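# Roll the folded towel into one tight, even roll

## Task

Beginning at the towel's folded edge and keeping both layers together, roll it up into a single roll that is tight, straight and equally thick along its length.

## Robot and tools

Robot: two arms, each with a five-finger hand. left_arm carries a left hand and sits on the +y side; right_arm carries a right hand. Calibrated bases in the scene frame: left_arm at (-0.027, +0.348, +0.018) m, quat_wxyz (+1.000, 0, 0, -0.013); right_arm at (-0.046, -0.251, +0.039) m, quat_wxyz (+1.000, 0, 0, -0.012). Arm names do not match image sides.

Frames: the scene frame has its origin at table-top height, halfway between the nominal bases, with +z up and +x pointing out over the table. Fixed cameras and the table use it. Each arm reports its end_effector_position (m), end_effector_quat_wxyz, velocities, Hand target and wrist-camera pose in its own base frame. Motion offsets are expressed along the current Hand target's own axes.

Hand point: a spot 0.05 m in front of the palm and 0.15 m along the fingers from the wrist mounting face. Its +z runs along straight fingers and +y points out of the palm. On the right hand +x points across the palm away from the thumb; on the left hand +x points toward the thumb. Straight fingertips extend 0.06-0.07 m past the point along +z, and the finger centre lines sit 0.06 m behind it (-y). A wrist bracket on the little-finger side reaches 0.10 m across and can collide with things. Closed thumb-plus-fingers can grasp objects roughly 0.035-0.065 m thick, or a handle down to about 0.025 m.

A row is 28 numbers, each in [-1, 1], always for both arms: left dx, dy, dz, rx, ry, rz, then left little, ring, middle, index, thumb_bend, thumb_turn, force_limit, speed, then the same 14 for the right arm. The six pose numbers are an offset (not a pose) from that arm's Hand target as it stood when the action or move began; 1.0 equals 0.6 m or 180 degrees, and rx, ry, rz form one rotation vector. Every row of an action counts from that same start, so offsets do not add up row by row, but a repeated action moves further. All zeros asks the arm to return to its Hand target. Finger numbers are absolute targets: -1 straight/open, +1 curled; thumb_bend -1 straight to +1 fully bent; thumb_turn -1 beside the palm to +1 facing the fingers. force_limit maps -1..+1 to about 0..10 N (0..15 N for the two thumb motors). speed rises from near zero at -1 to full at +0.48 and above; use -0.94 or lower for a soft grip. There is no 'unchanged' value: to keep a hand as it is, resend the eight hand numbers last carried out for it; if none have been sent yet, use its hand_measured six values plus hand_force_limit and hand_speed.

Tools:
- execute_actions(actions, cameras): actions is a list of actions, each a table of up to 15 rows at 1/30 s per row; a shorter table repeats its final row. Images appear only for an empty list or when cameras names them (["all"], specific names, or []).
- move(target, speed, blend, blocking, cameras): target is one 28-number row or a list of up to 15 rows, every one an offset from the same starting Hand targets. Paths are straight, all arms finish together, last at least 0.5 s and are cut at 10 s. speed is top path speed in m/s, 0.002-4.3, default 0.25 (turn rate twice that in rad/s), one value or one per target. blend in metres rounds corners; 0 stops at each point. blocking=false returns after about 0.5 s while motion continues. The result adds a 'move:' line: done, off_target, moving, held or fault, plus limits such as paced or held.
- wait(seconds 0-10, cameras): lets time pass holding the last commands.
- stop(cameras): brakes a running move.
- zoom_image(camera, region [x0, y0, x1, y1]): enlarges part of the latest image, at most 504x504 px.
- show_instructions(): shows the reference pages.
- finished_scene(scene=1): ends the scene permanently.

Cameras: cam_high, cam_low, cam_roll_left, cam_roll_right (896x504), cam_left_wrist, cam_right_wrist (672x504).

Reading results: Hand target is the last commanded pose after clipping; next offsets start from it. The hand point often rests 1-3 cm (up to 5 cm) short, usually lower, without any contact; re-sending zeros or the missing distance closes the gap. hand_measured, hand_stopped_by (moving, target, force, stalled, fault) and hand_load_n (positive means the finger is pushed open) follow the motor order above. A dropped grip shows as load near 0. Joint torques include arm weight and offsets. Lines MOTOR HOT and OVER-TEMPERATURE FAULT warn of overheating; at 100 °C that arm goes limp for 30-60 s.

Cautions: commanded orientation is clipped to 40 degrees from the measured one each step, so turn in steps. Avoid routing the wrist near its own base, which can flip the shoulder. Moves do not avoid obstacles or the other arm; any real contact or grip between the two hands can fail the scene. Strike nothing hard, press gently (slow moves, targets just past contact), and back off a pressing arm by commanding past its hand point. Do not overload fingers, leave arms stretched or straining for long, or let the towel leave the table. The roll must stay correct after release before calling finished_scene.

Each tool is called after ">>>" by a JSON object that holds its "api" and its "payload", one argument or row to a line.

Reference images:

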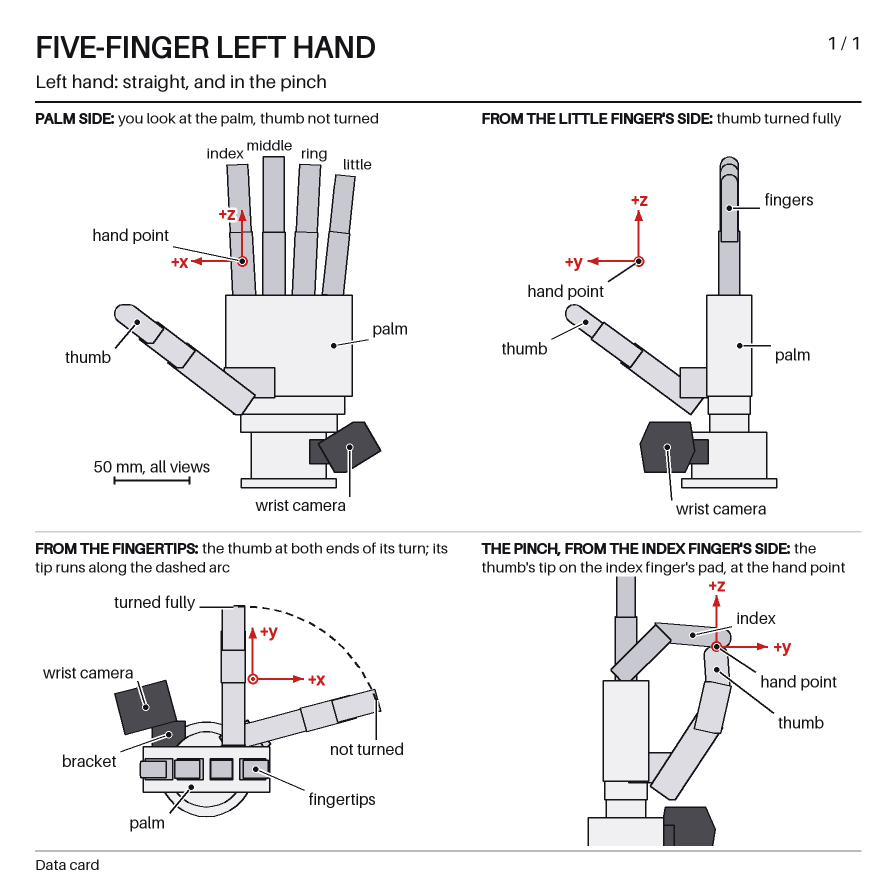

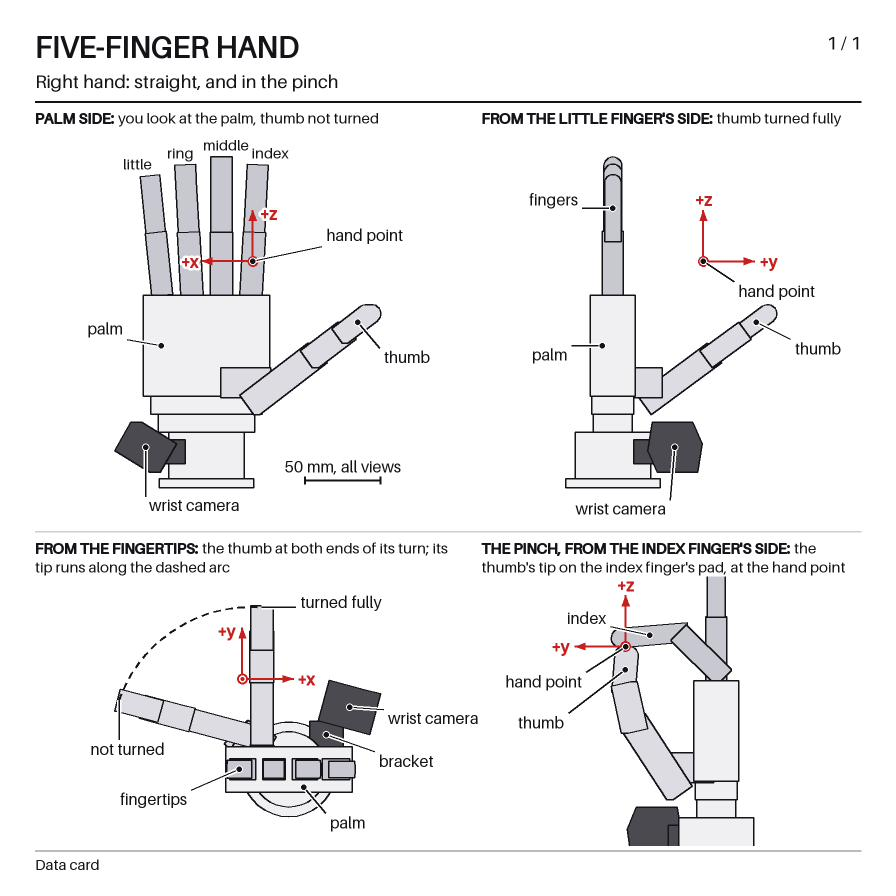

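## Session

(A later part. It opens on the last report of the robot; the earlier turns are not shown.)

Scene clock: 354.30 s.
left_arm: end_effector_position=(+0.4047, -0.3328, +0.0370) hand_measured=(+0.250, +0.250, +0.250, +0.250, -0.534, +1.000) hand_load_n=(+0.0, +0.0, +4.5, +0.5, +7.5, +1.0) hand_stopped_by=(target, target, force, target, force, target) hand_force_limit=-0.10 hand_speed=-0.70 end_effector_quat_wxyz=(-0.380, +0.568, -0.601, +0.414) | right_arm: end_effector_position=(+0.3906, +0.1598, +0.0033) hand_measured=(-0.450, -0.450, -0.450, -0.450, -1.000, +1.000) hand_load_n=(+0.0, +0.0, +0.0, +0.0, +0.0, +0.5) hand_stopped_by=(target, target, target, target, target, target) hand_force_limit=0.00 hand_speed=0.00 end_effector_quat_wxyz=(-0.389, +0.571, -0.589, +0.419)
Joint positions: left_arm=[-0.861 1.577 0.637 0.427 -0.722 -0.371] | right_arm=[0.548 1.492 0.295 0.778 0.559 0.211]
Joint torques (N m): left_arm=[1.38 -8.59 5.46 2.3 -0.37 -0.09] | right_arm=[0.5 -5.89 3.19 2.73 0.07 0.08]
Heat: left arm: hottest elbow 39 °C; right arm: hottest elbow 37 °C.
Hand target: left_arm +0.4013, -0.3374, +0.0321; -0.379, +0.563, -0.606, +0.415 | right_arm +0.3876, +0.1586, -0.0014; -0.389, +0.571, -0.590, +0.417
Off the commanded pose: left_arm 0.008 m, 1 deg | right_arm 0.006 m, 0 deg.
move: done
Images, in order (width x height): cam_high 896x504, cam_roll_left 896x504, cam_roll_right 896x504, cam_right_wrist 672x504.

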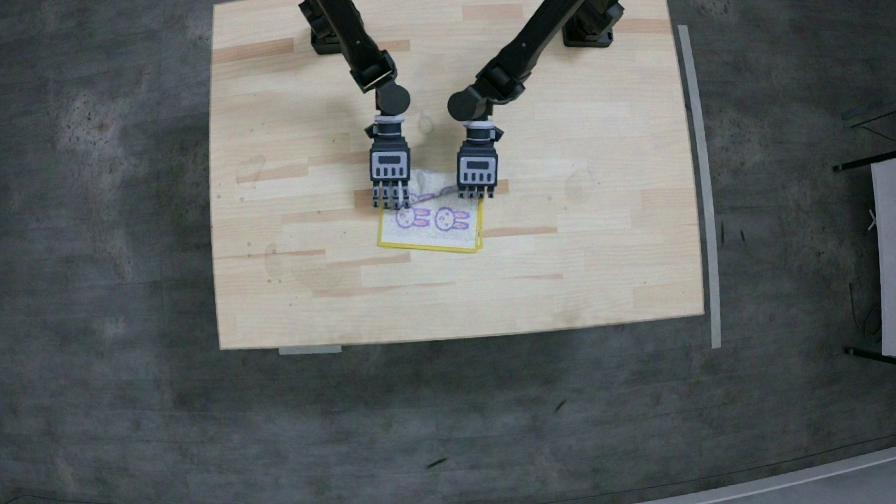

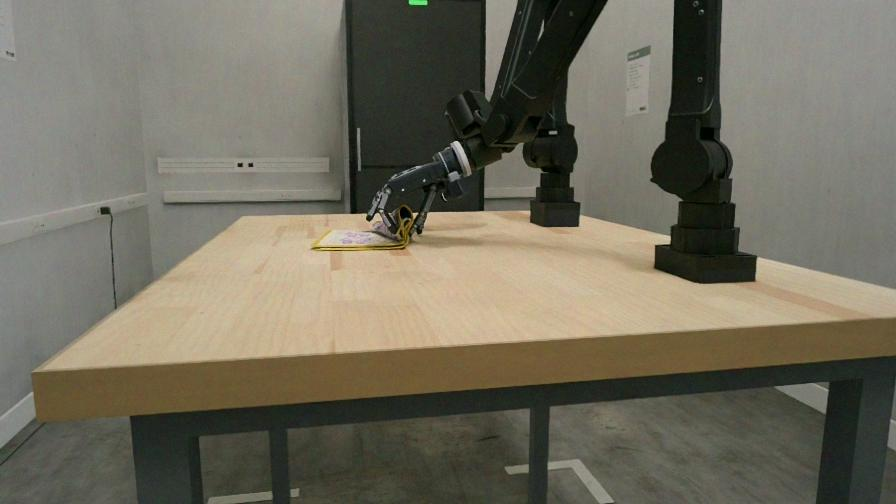

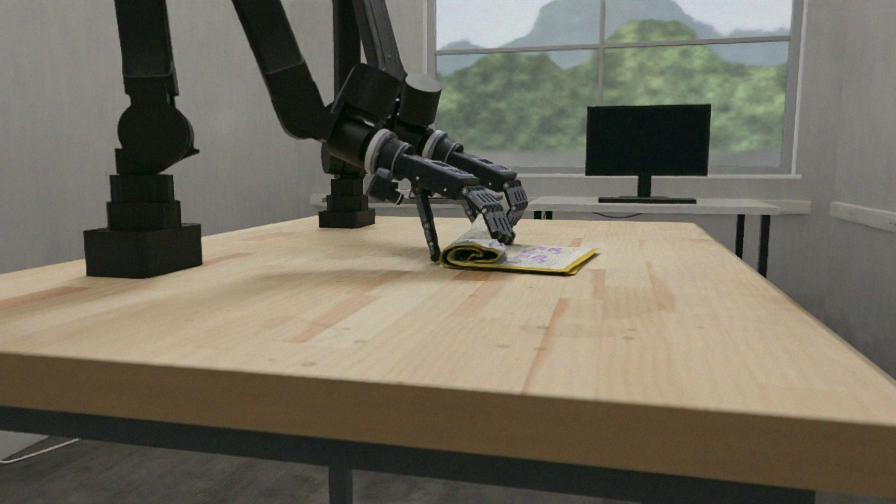

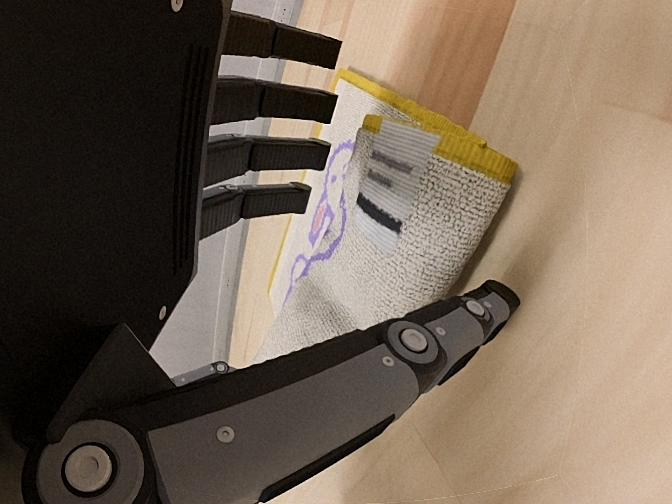

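>>> {"api": "move", "payload": {
  "target": [
    [0,0,0,0,0,0, 0.25, 0.25, 0.25, 0.25, -0.35, 1, -0.1, -0.7, 0,0,0,0,0,0, 0.1, 0.1, 0.1, 0.1, -0.7, 1, 0, -0.6],
    [0,0,0,0,0,0, 0.25, 0.25, 0.25, 0.25, -0.35, 1, -0.1, -0.7, 0,0,0,0,0,0, 0.25, 0.25, 0.25, 0.25, -0.35, 1, -0.1, -0.7]
  ],
  "speed": 0.12,
  "cameras": ["cam_high","cam_roll_left","cam_roll_right","cam_right_wrist"]
}}

>>> {"api": "zoom_image", "payload": {
  "camera": "cam_roll_right",
  "region": [400, 180, 540, 280]
}}

>>> {"api": "zoom_image", "payload": {
  "camera": "cam_high",
  "region": [340, 130, 510, 270]
}}

Scene clock: 357.00 s.
left_arm: end_effector_position=(+0.4041, -0.3336, +0.0370) hand_measured=(+0.250, +0.250, +0.250, +0.250, -0.534, +1.000) hand_load_n=(+0.0, +0.0, +4.5, +0.0, +7.5, +1.0) hand_stopped_by=(target, target, force, target, force, target) hand_force_limit=-0.10 hand_speed=-0.70 end_effector_quat_wxyz=(-0.380, +0.568, -0.601, +0.414) | right_arm: end_effector_position=(+0.3915, +0.1605, +0.0050) hand_measured=(+0.250, +0.250, +0.250, +0.250, -0.606, +1.000) hand_load_n=(+0.0, +0.0, +3.5, +2.0, +7.0, +1.0) hand_stopped_by=(target, target, target, target, force, target) hand_force_limit=-0.10 hand_speed=-0.70 end_effector_quat_wxyz=(-0.393, +0.569, -0.588, +0.420)
Joint positions: left_arm=[-0.863 1.577 0.637 0.427 -0.722 -0.371] | right_arm=[0.548 1.492 0.295 0.785 0.558 0.211]
Joint torques (N m): left_arm=[1.44 -8.59 5.49 2.32 -0.36 -0.09] | right_arm=[0.09 -5.89 3.22 2.43 0.05 0.08]
Heat: left arm: hottest elbow 39 °C; right arm: hottest elbow 37 °C.
Hand target: left_arm +0.4013, -0.3374, +0.0321; -0.379, +0.563, -0.606, +0.415 | right_arm +0.3876, +0.1586, -0.0014; -0.389, +0.571, -0.590, +0.417
Off the commanded pose: left_arm 0.007 m, 1 deg | right_arm 0.008 m, 1 deg.
move: done
Images, in order (width x height): cam_high 896x504, cam_roll_left 896x504, cam_roll_right 896x504, cam_right_wrist 672x504.

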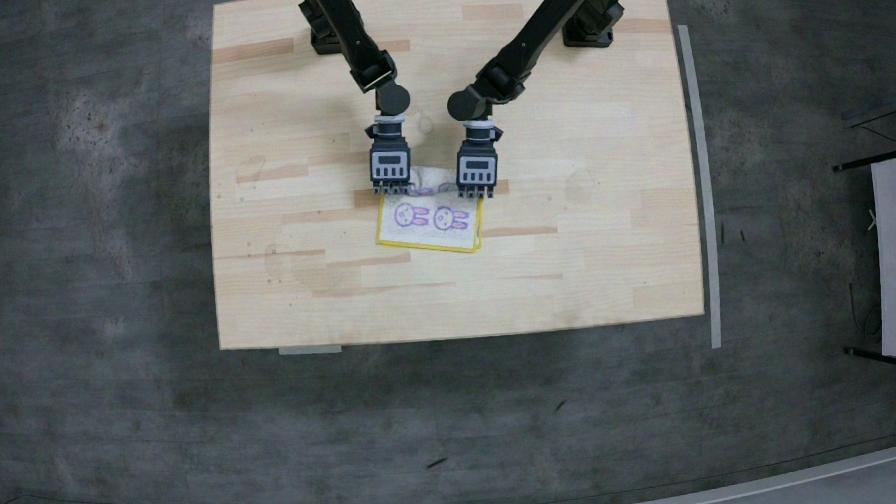

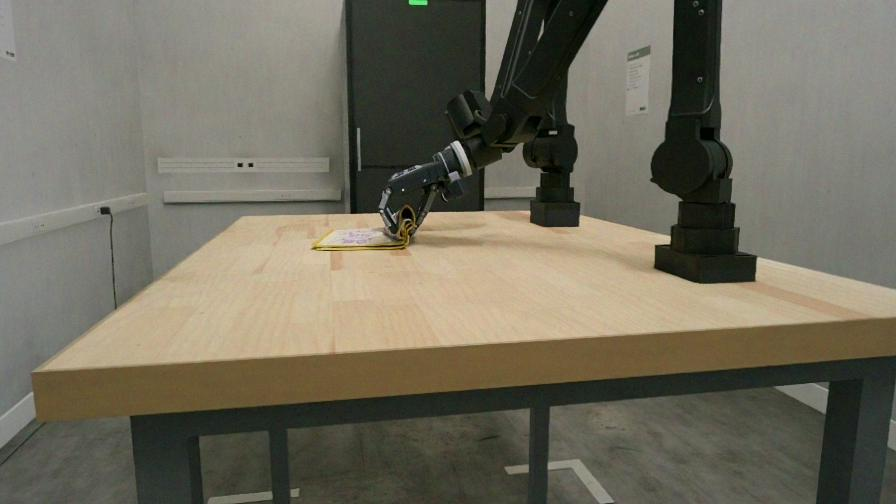

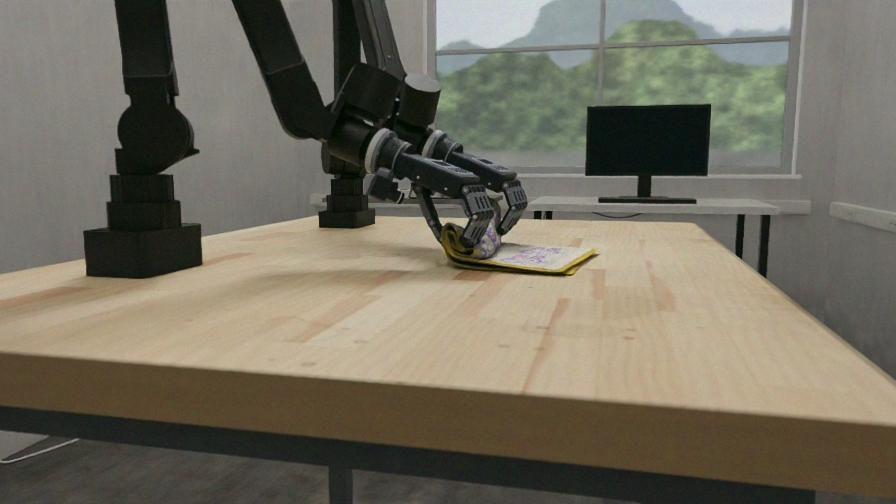

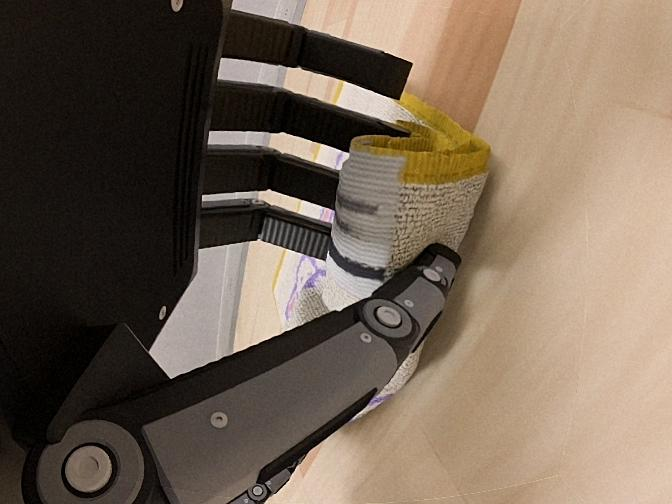

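Scaled by 3.600 from the camera's 896x504 image, which has a finer 1280x720 frame.

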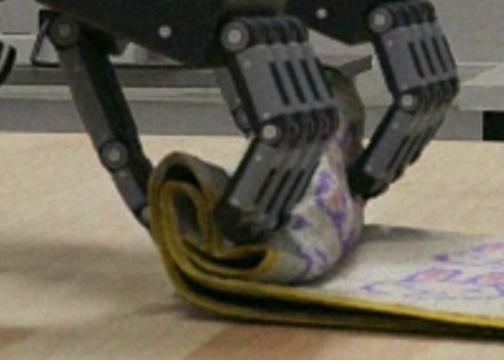

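Scaled by 2.965 from the camera's 896x504 image, which has a finer 1280x720 frame.

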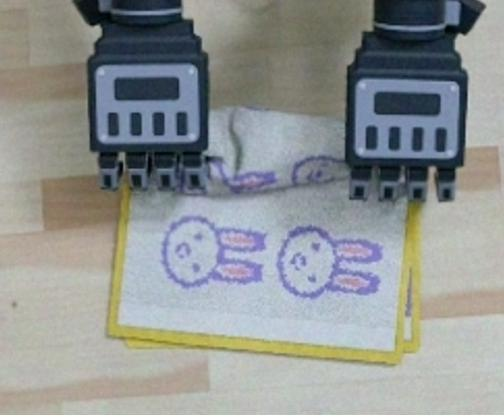

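>>> {"api": "move", "payload": {
  "target": [
    [0,-0.0311,-0.0119,0,0,0, 0.25, 0.25, 0.25, 0.25, -0.35, 1, -0.1, -0.7, 0,-0.0386,-0.0156,0,0,0, 0.25, 0.25, 0.25, 0.25, -0.35, 1, -0.1, -0.7],
    [0,-0.0645,0.0288,-0.25,0,0, 0.25, 0.25, 0.25, 0.25, -0.35, 1, -0.1, -0.7, 0,-0.0775,0.0226,-0.25,0,0, 0.25, 0.25, 0.25, 0.25, -0.35, 1, -0.1, -0.7],
    [0,-0.0593,0.0897,-0.489,0,0, 0.25, 0.25, 0.25, 0.25, -0.35, 1, -0.1, -0.7, 0,-0.0733,0.0836,-0.489,0,0, 0.25, 0.25, 0.25, 0.25, -0.35, 1, -0.1, -0.7]
  ],
  "speed": 0.15,
  "blend": 0.01,
  "cameras": ["all"]
}}

>>> {"api": "zoom_image", "payload": {
  "camera": "cam_roll_right",
  "region": [430, 170, 570, 280]
}}

>>> {"api": "zoom_image", "payload": {
  "camera": "cam_roll_left",
  "region": [290, 160, 430, 270]
}}

Scene clock: 367.33 s.
left_arm: end_effector_position=(+0.4518, -0.3385, +0.0437) hand_measured=(+0.250, +0.250, +0.250, +0.250, -0.534, +1.000) hand_load_n=(+0.0, +0.0, +4.5, +0.0, +6.5, +0.5) hand_stopped_by=(target, target, force, target, force, target) hand_force_limit=-0.10 hand_speed=-0.70 end_effector_quat_wxyz=(+0.118, +0.667, -0.724, -0.130) | right_arm: end_effector_position=(+0.4383, +0.1554, +0.0215) hand_measured=(+0.250, +0.250, +0.250, +0.250, -0.606, +1.000) hand_load_n=(+0.0, +0.5, +3.5, +1.0, +5.5, +0.5) hand_stopped_by=(target, target, target, target, force, target) hand_force_limit=-0.10 hand_speed=-0.70 end_effector_quat_wxyz=(+0.121, +0.679, -0.716, -0.109)
Joint positions: left_arm=[-0.503 2.261 1.986 -1.621 0.139 -0.399] | right_arm=[0.219 2.046 1.559 -1.405 -0.061 0.262]
Joint torques (N m): left_arm=[2.49 -17.38 10.43 -0.99 0.37 -0.11] | right_arm=[-0.03 -17.14 8.44 -0.49 -0.3 -0.12]
Heat: left arm: hottest elbow 39 °C; right arm: hottest elbow 37 °C.
Hand target: left_arm +0.4643, -0.3424, +0.0455; +0.118, +0.668, -0.724, -0.122 | right_arm +0.4500, +0.1562, +0.0224; +0.117, +0.681, -0.714, -0.110
Off the commanded pose: left_arm 0.013 m, 1 deg | right_arm 0.012 m, 1 deg.
move: off_target (left_arm, right_arm)

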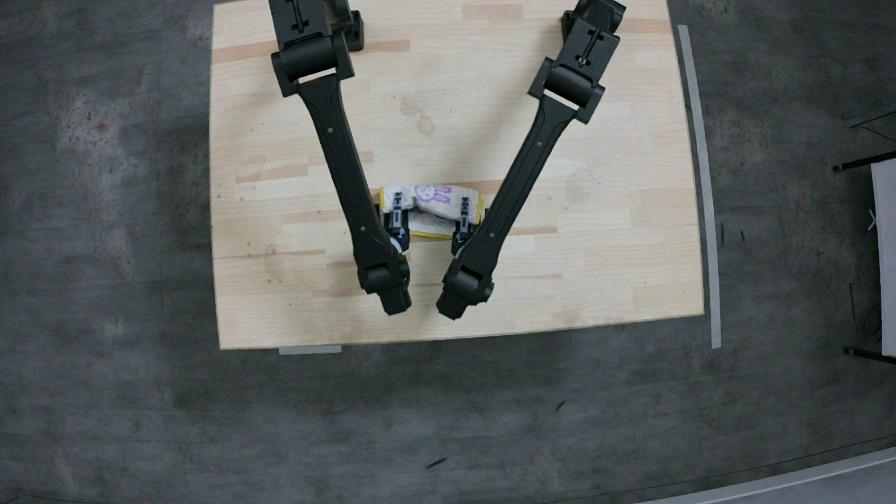

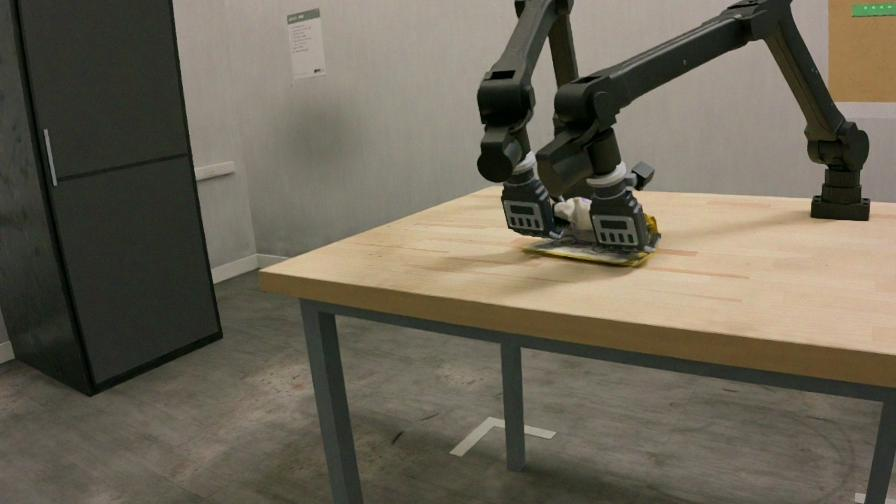

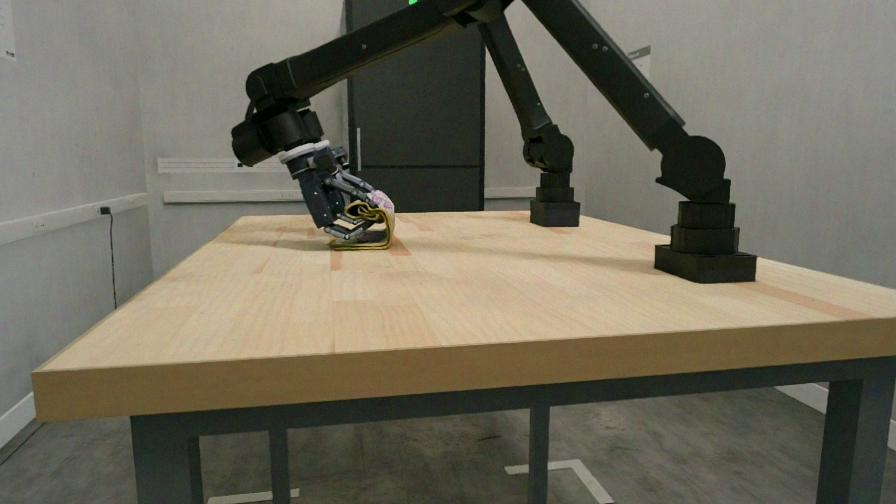

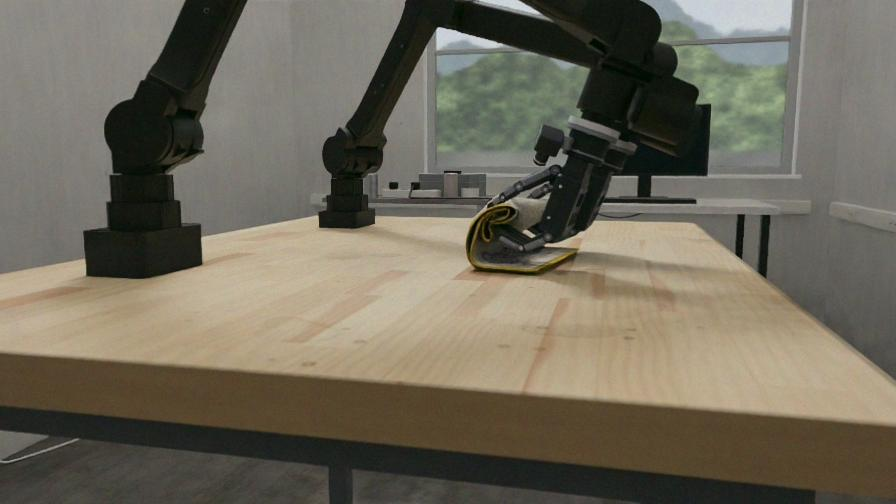

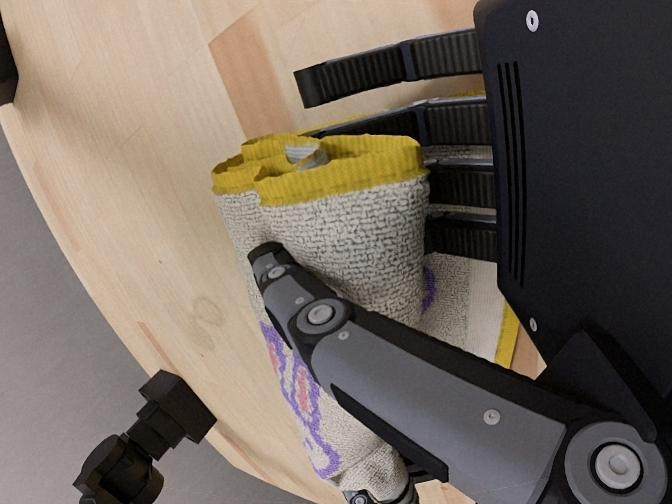

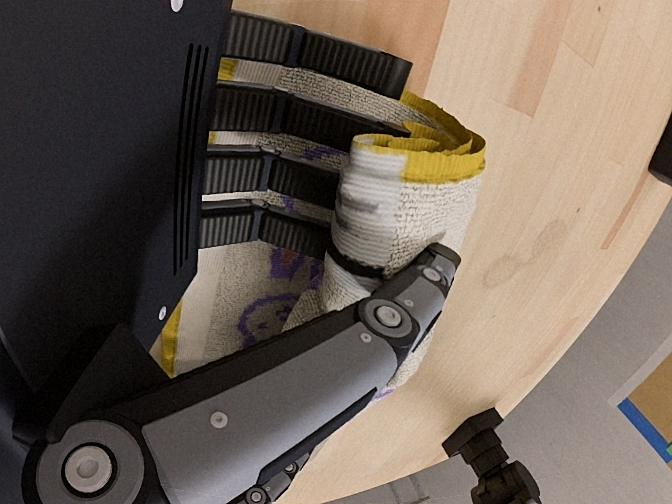

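Scaled by 3.600 from the camera's 896x504 image, which has a finer 1280x720 frame.

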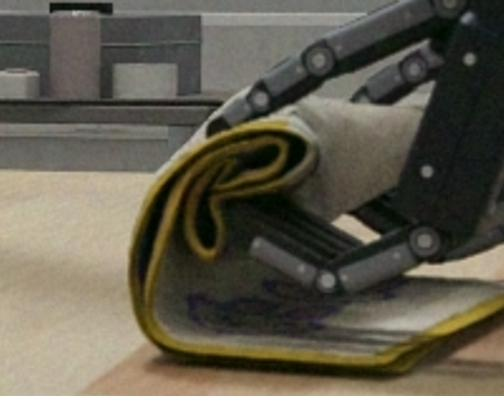

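Scaled by 3.600 from the camera's 896x504 image, which has a finer 1280x720 frame.

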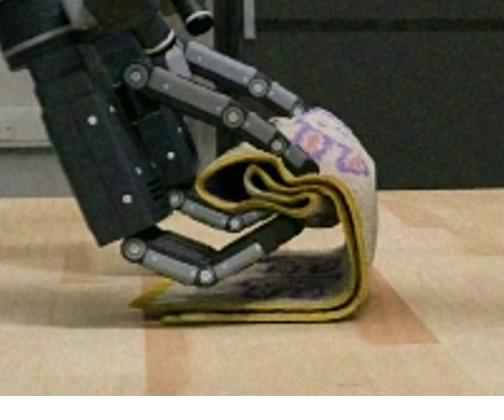

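>>> {"api": "move", "payload": {
  "target": [
    [0,0,0,0,0,0, 0.25, 0.25, 0.25, 0.25, -0.35, 1, -0.1, -0.7, 0,0,0,0,0,0, 0.25, 0.25, 0.25, 0.25, -1, 1, -0.1, -0.3],
    [0,0,0,0,0,0, 0.25, 0.25, 0.25, 0.25, -0.35, 1, -0.1, -0.7, 0,-0.0043,0.0126,0.15,0,0, 0.25, 0.25, 0.25, 0.25, -1, 1, -0.1, -0.3],
    [0,0,0,0,0,0, 0.25, 0.25, 0.25, 0.25, -0.35, 1, -0.1, -0.7, 0,-0.1225,-0.028,0.15,0,0, 0.25, 0.25, 0.25, 0.25, -1, 1, -0.1, -0.3],
    [0,0,0,0,0,0, 0.25, 0.25, 0.25, 0.25, -0.35, 1, -0.1, -0.7, 0,-0.0748,-0.1667,0.15,0,0, 0.25, 0.25, 0.25, 0.25, -1, 1, -0.1, -0.3]
  ],
  "speed": 0.12,
  "blend": [0,0,0.01,0],
  "cameras": ["cam_high","cam_roll_left","cam_roll_right","cam_right_wrist"]
}}

>>> {"api": "zoom_image", "payload": {
  "camera": "cam_roll_right",
  "region": [430, 170, 570, 280]
}}

>>> {"api": "zoom_image", "payload": {
  "camera": "cam_roll_left",
  "region": [290, 160, 430, 270]
}}

>>> {"api": "zoom_image", "payload": {
  "camera": "cam_high",
  "region": [340, 150, 510, 290]
}}

Scene clock: 379.03 s.
left_arm: end_effector_position=(+0.4515, -0.3388, +0.0439) hand_measured=(+0.250, +0.250, +0.250, +0.250, -0.534, +1.000) hand_load_n=(+0.0, +0.0, +4.0, +0.5, +6.0, +1.5) hand_stopped_by=(target, target, force, target, force, target) hand_force_limit=-0.10 hand_speed=-0.70 end_effector_quat_wxyz=(+0.119, +0.667, -0.724, -0.130) | right_arm: end_effector_position=(+0.5115, +0.1537, +0.0928) hand_measured=(+0.250, +0.250, +0.250, +0.250, -1.000, +1.000) hand_load_n=(+0.0, +0.0, +0.0, +0.0, +0.0, +0.0) hand_stopped_by=(target, target, target, target, target, target) hand_force_limit=-0.10 hand_speed=-0.30 end_effector_quat_wxyz=(-0.037, +0.687, -0.724, +0.055)
Joint positions: left_arm=[-0.503 2.261 1.986 -1.621 0.141 -0.399] | right_arm=[0.227 1.831 1.534 -1.155 0.057 0.276]
Joint torques (N m): left_arm=[2.55 -17.32 10.47 -0.94 0.27 -0.12] | right_arm=[-0.03 -16.67 9.8 0.32 -0.1 -0.16]
Heat: left arm: hottest elbow 41 °C; right arm: hottest elbow 38 °C.
Hand target: left_arm +0.4642, -0.3424, +0.0455; +0.118, +0.668, -0.724, -0.122 | right_arm +0.5242, +0.1541, +0.1030; -0.046, +0.690, -0.720, +0.059
Off the commanded pose: left_arm 0.013 m, 1 deg | right_arm 0.016 m, 1 deg.
move: off_target (left_arm, right_arm)
Images, in order (width x height): cam_high 896x504, cam_roll_left 896x504, cam_roll_right 896x504, cam_right_wrist 672x504.

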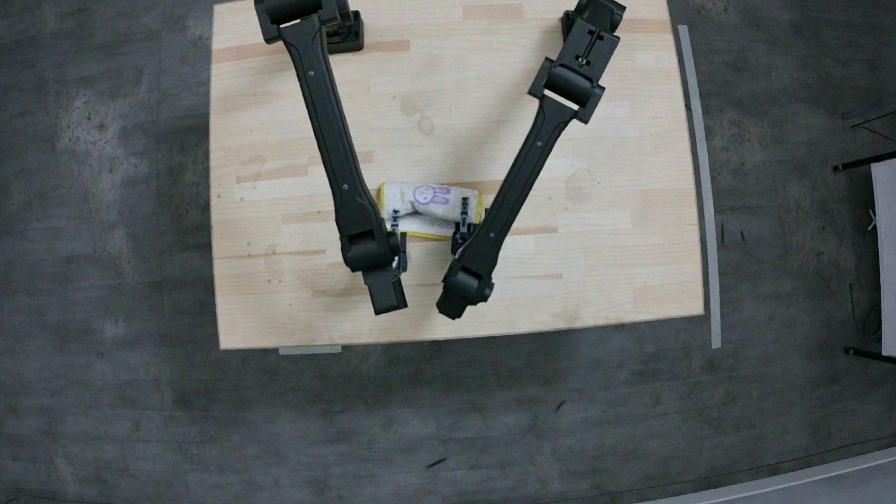

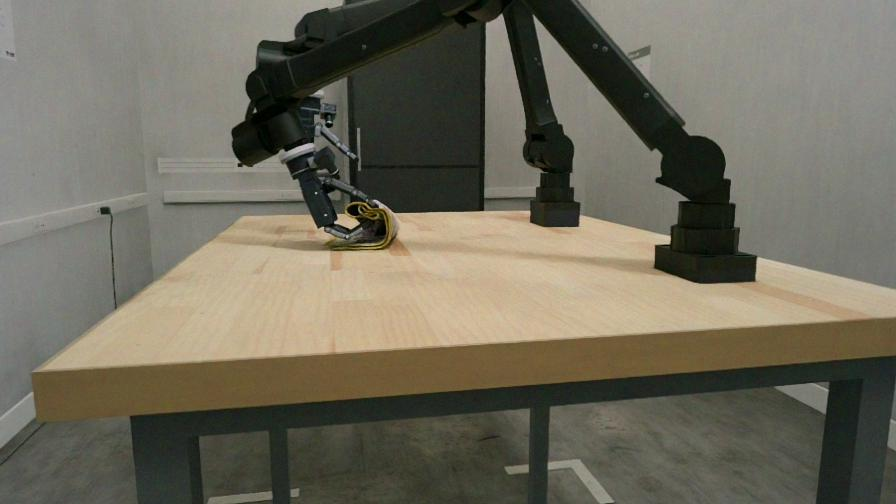

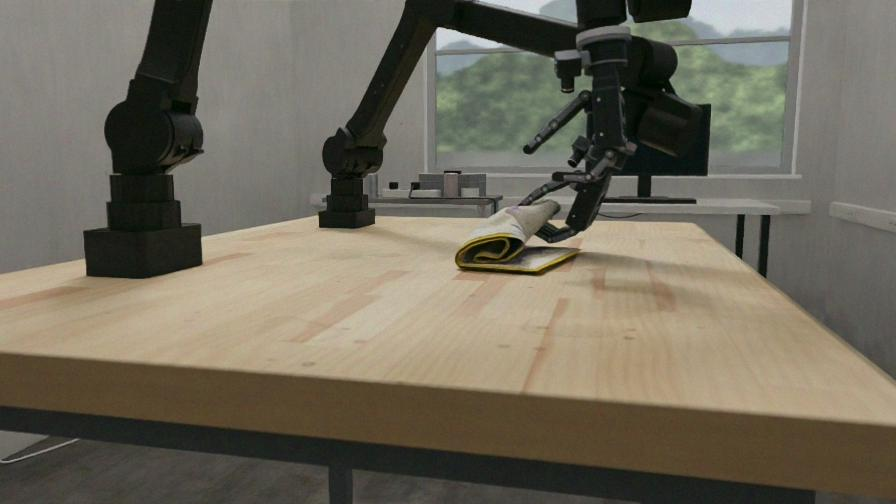

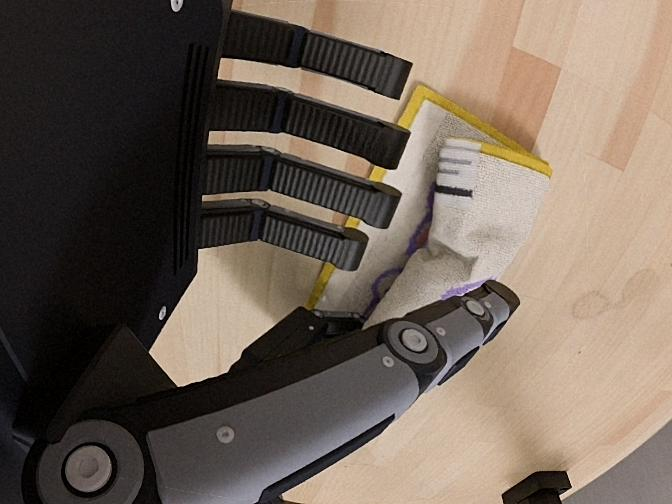

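Scaled by 3.600 from the camera's 896x504 image, which has a finer 1280x720 frame.

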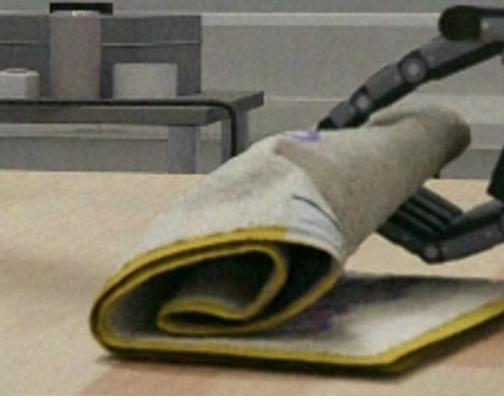

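Scaled by 3.600 from the camera's 896x504 image, which has a finer 1280x720 frame.

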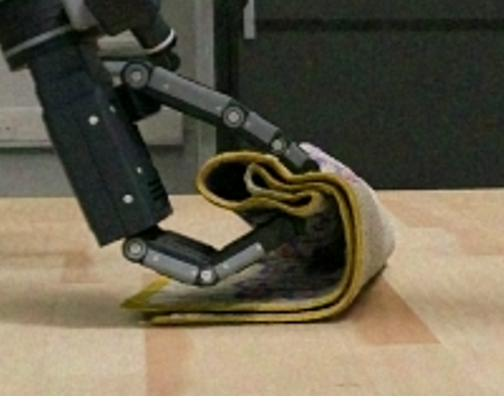

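Scaled by 2.965 from the camera's 896x504 image, which has a finer 1280x720 frame.

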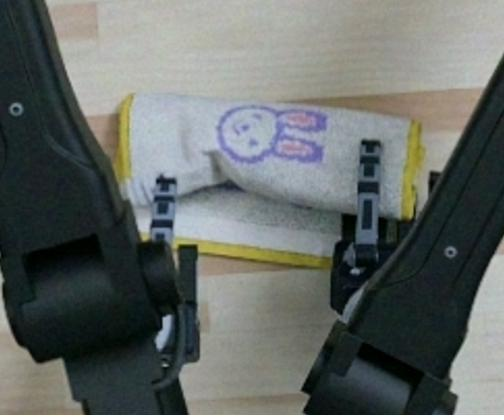

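>>> {"api": "move", "payload": {
  "target": [
    [0,0,0,0,0,0, 0.25, 0.25, 0.25, 0.25, -0.35, 1, -0.1, -0.7, -0.0111,0.1975,-0.073,-0.0417,0,0, -1, -1, -1, -1, -1, 1, -0.1, 0],
    [0,0,0,0,0,0, 0.25, 0.25, 0.25, 0.25, -0.35, 1, -0.1, -0.7, -0.005,0.2615,-0.031,-0.0417,0,0, -1, -1, -1, -1, -1, 1, -0.1, 0],
    [0,0,0,0,0,0, 0.25, 0.25, 0.25, 0.25, -0.35, 1, -0.1, -0.7, -0.005,0.2723,0.0517,-0.0417,0,0, -1, -1, -1, -1, -1, 1, -0.1, 0]
  ],
  "speed": [0.25,0.2,0.1],
  "blend": [0,0.01,0],
  "cameras": ["cam_high","cam_roll_left","cam_roll_right"]
}}

>>> {"api": "zoom_image", "payload": {
  "camera": "cam_roll_right",
  "region": [430, 170, 570, 280]
}}

Scene clock: 384.33 s.
left_arm: end_effector_position=(+0.4515, -0.3389, +0.0440) hand_measured=(+0.250, +0.250, +0.250, +0.250, -0.534, +1.000) hand_load_n=(+0.0, +0.0, +4.5, +0.5, +6.5, +1.5) hand_stopped_by=(target, target, force, target, force, target) hand_force_limit=-0.10 hand_speed=-0.70 end_effector_quat_wxyz=(+0.119, +0.667, -0.724, -0.130) | right_arm: end_effector_position=(+0.3718, +0.1606, +0.0608) hand_measured=(-1.000, -1.000, -1.000, -1.000, -1.000, +1.000) hand_load_n=(+0.0, +0.0, +0.0, +0.0, +0.0, +0.0) hand_stopped_by=(target, target, target, target, target, target) hand_force_limit=-0.10 hand_speed=0.00 end_effector_quat_wxyz=(-0.010, +0.693, -0.720, +0.018)
Joint positions: left_arm=[-0.503 2.261 1.986 -1.621 0.141 -0.399] | right_arm=[0.299 1.601 1.123 -1.06 0.023 0.336]
Joint torques (N m): left_arm=[2.61 -17.38 10.45 -0.92 0.25 -0.12] | right_arm=[0.79 -10.64 5.56 1.07 -0.11 0.15]
Heat: left arm: hottest elbow 42 °C; right arm: hottest elbow 38 °C.
Hand target: left_arm +0.4642, -0.3424, +0.0455; +0.118, +0.668, -0.724, -0.122 | right_arm +0.3675, +0.1634, +0.0480; +0.000, +0.691, -0.723, +0.012
Off the commanded pose: left_arm 0.013 m, 1 deg | right_arm 0.014 m, 1 deg.
move: off_target (left_arm, right_arm)
Images, in order (width x height): cam_high 896x504, cam_roll_left 896x504, cam_roll_right 896x504.

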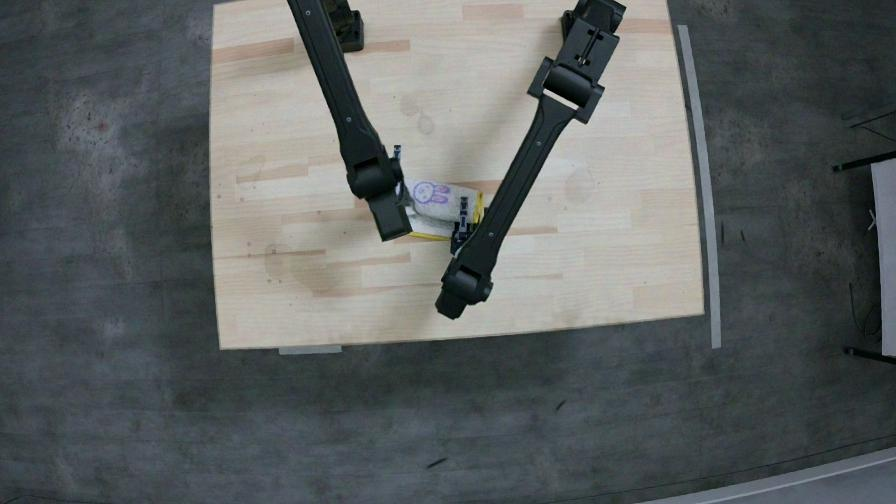

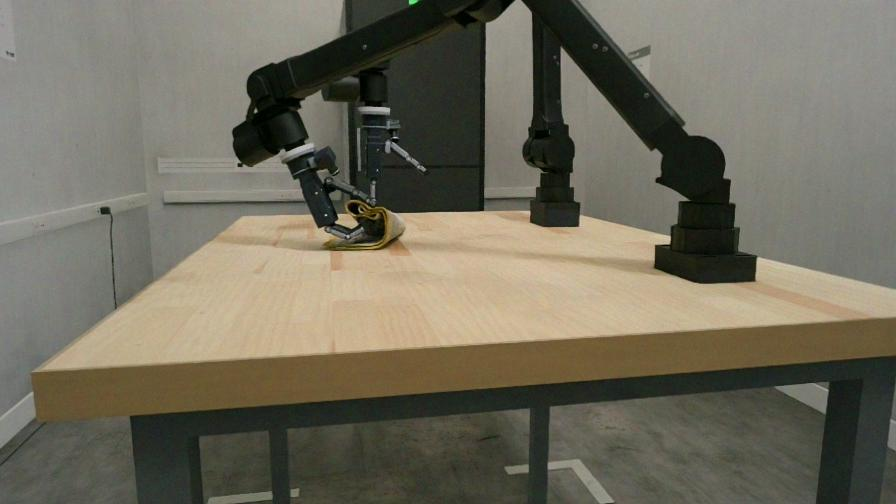

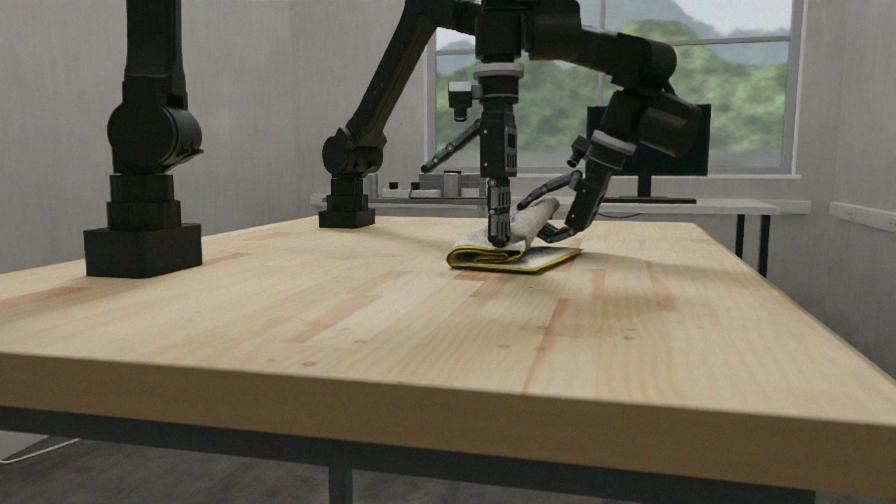

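Scaled by 3.600 from the camera's 896x504 image, which has a finer 1280x720 frame.

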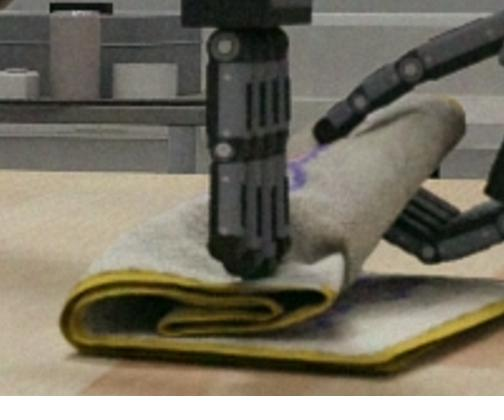

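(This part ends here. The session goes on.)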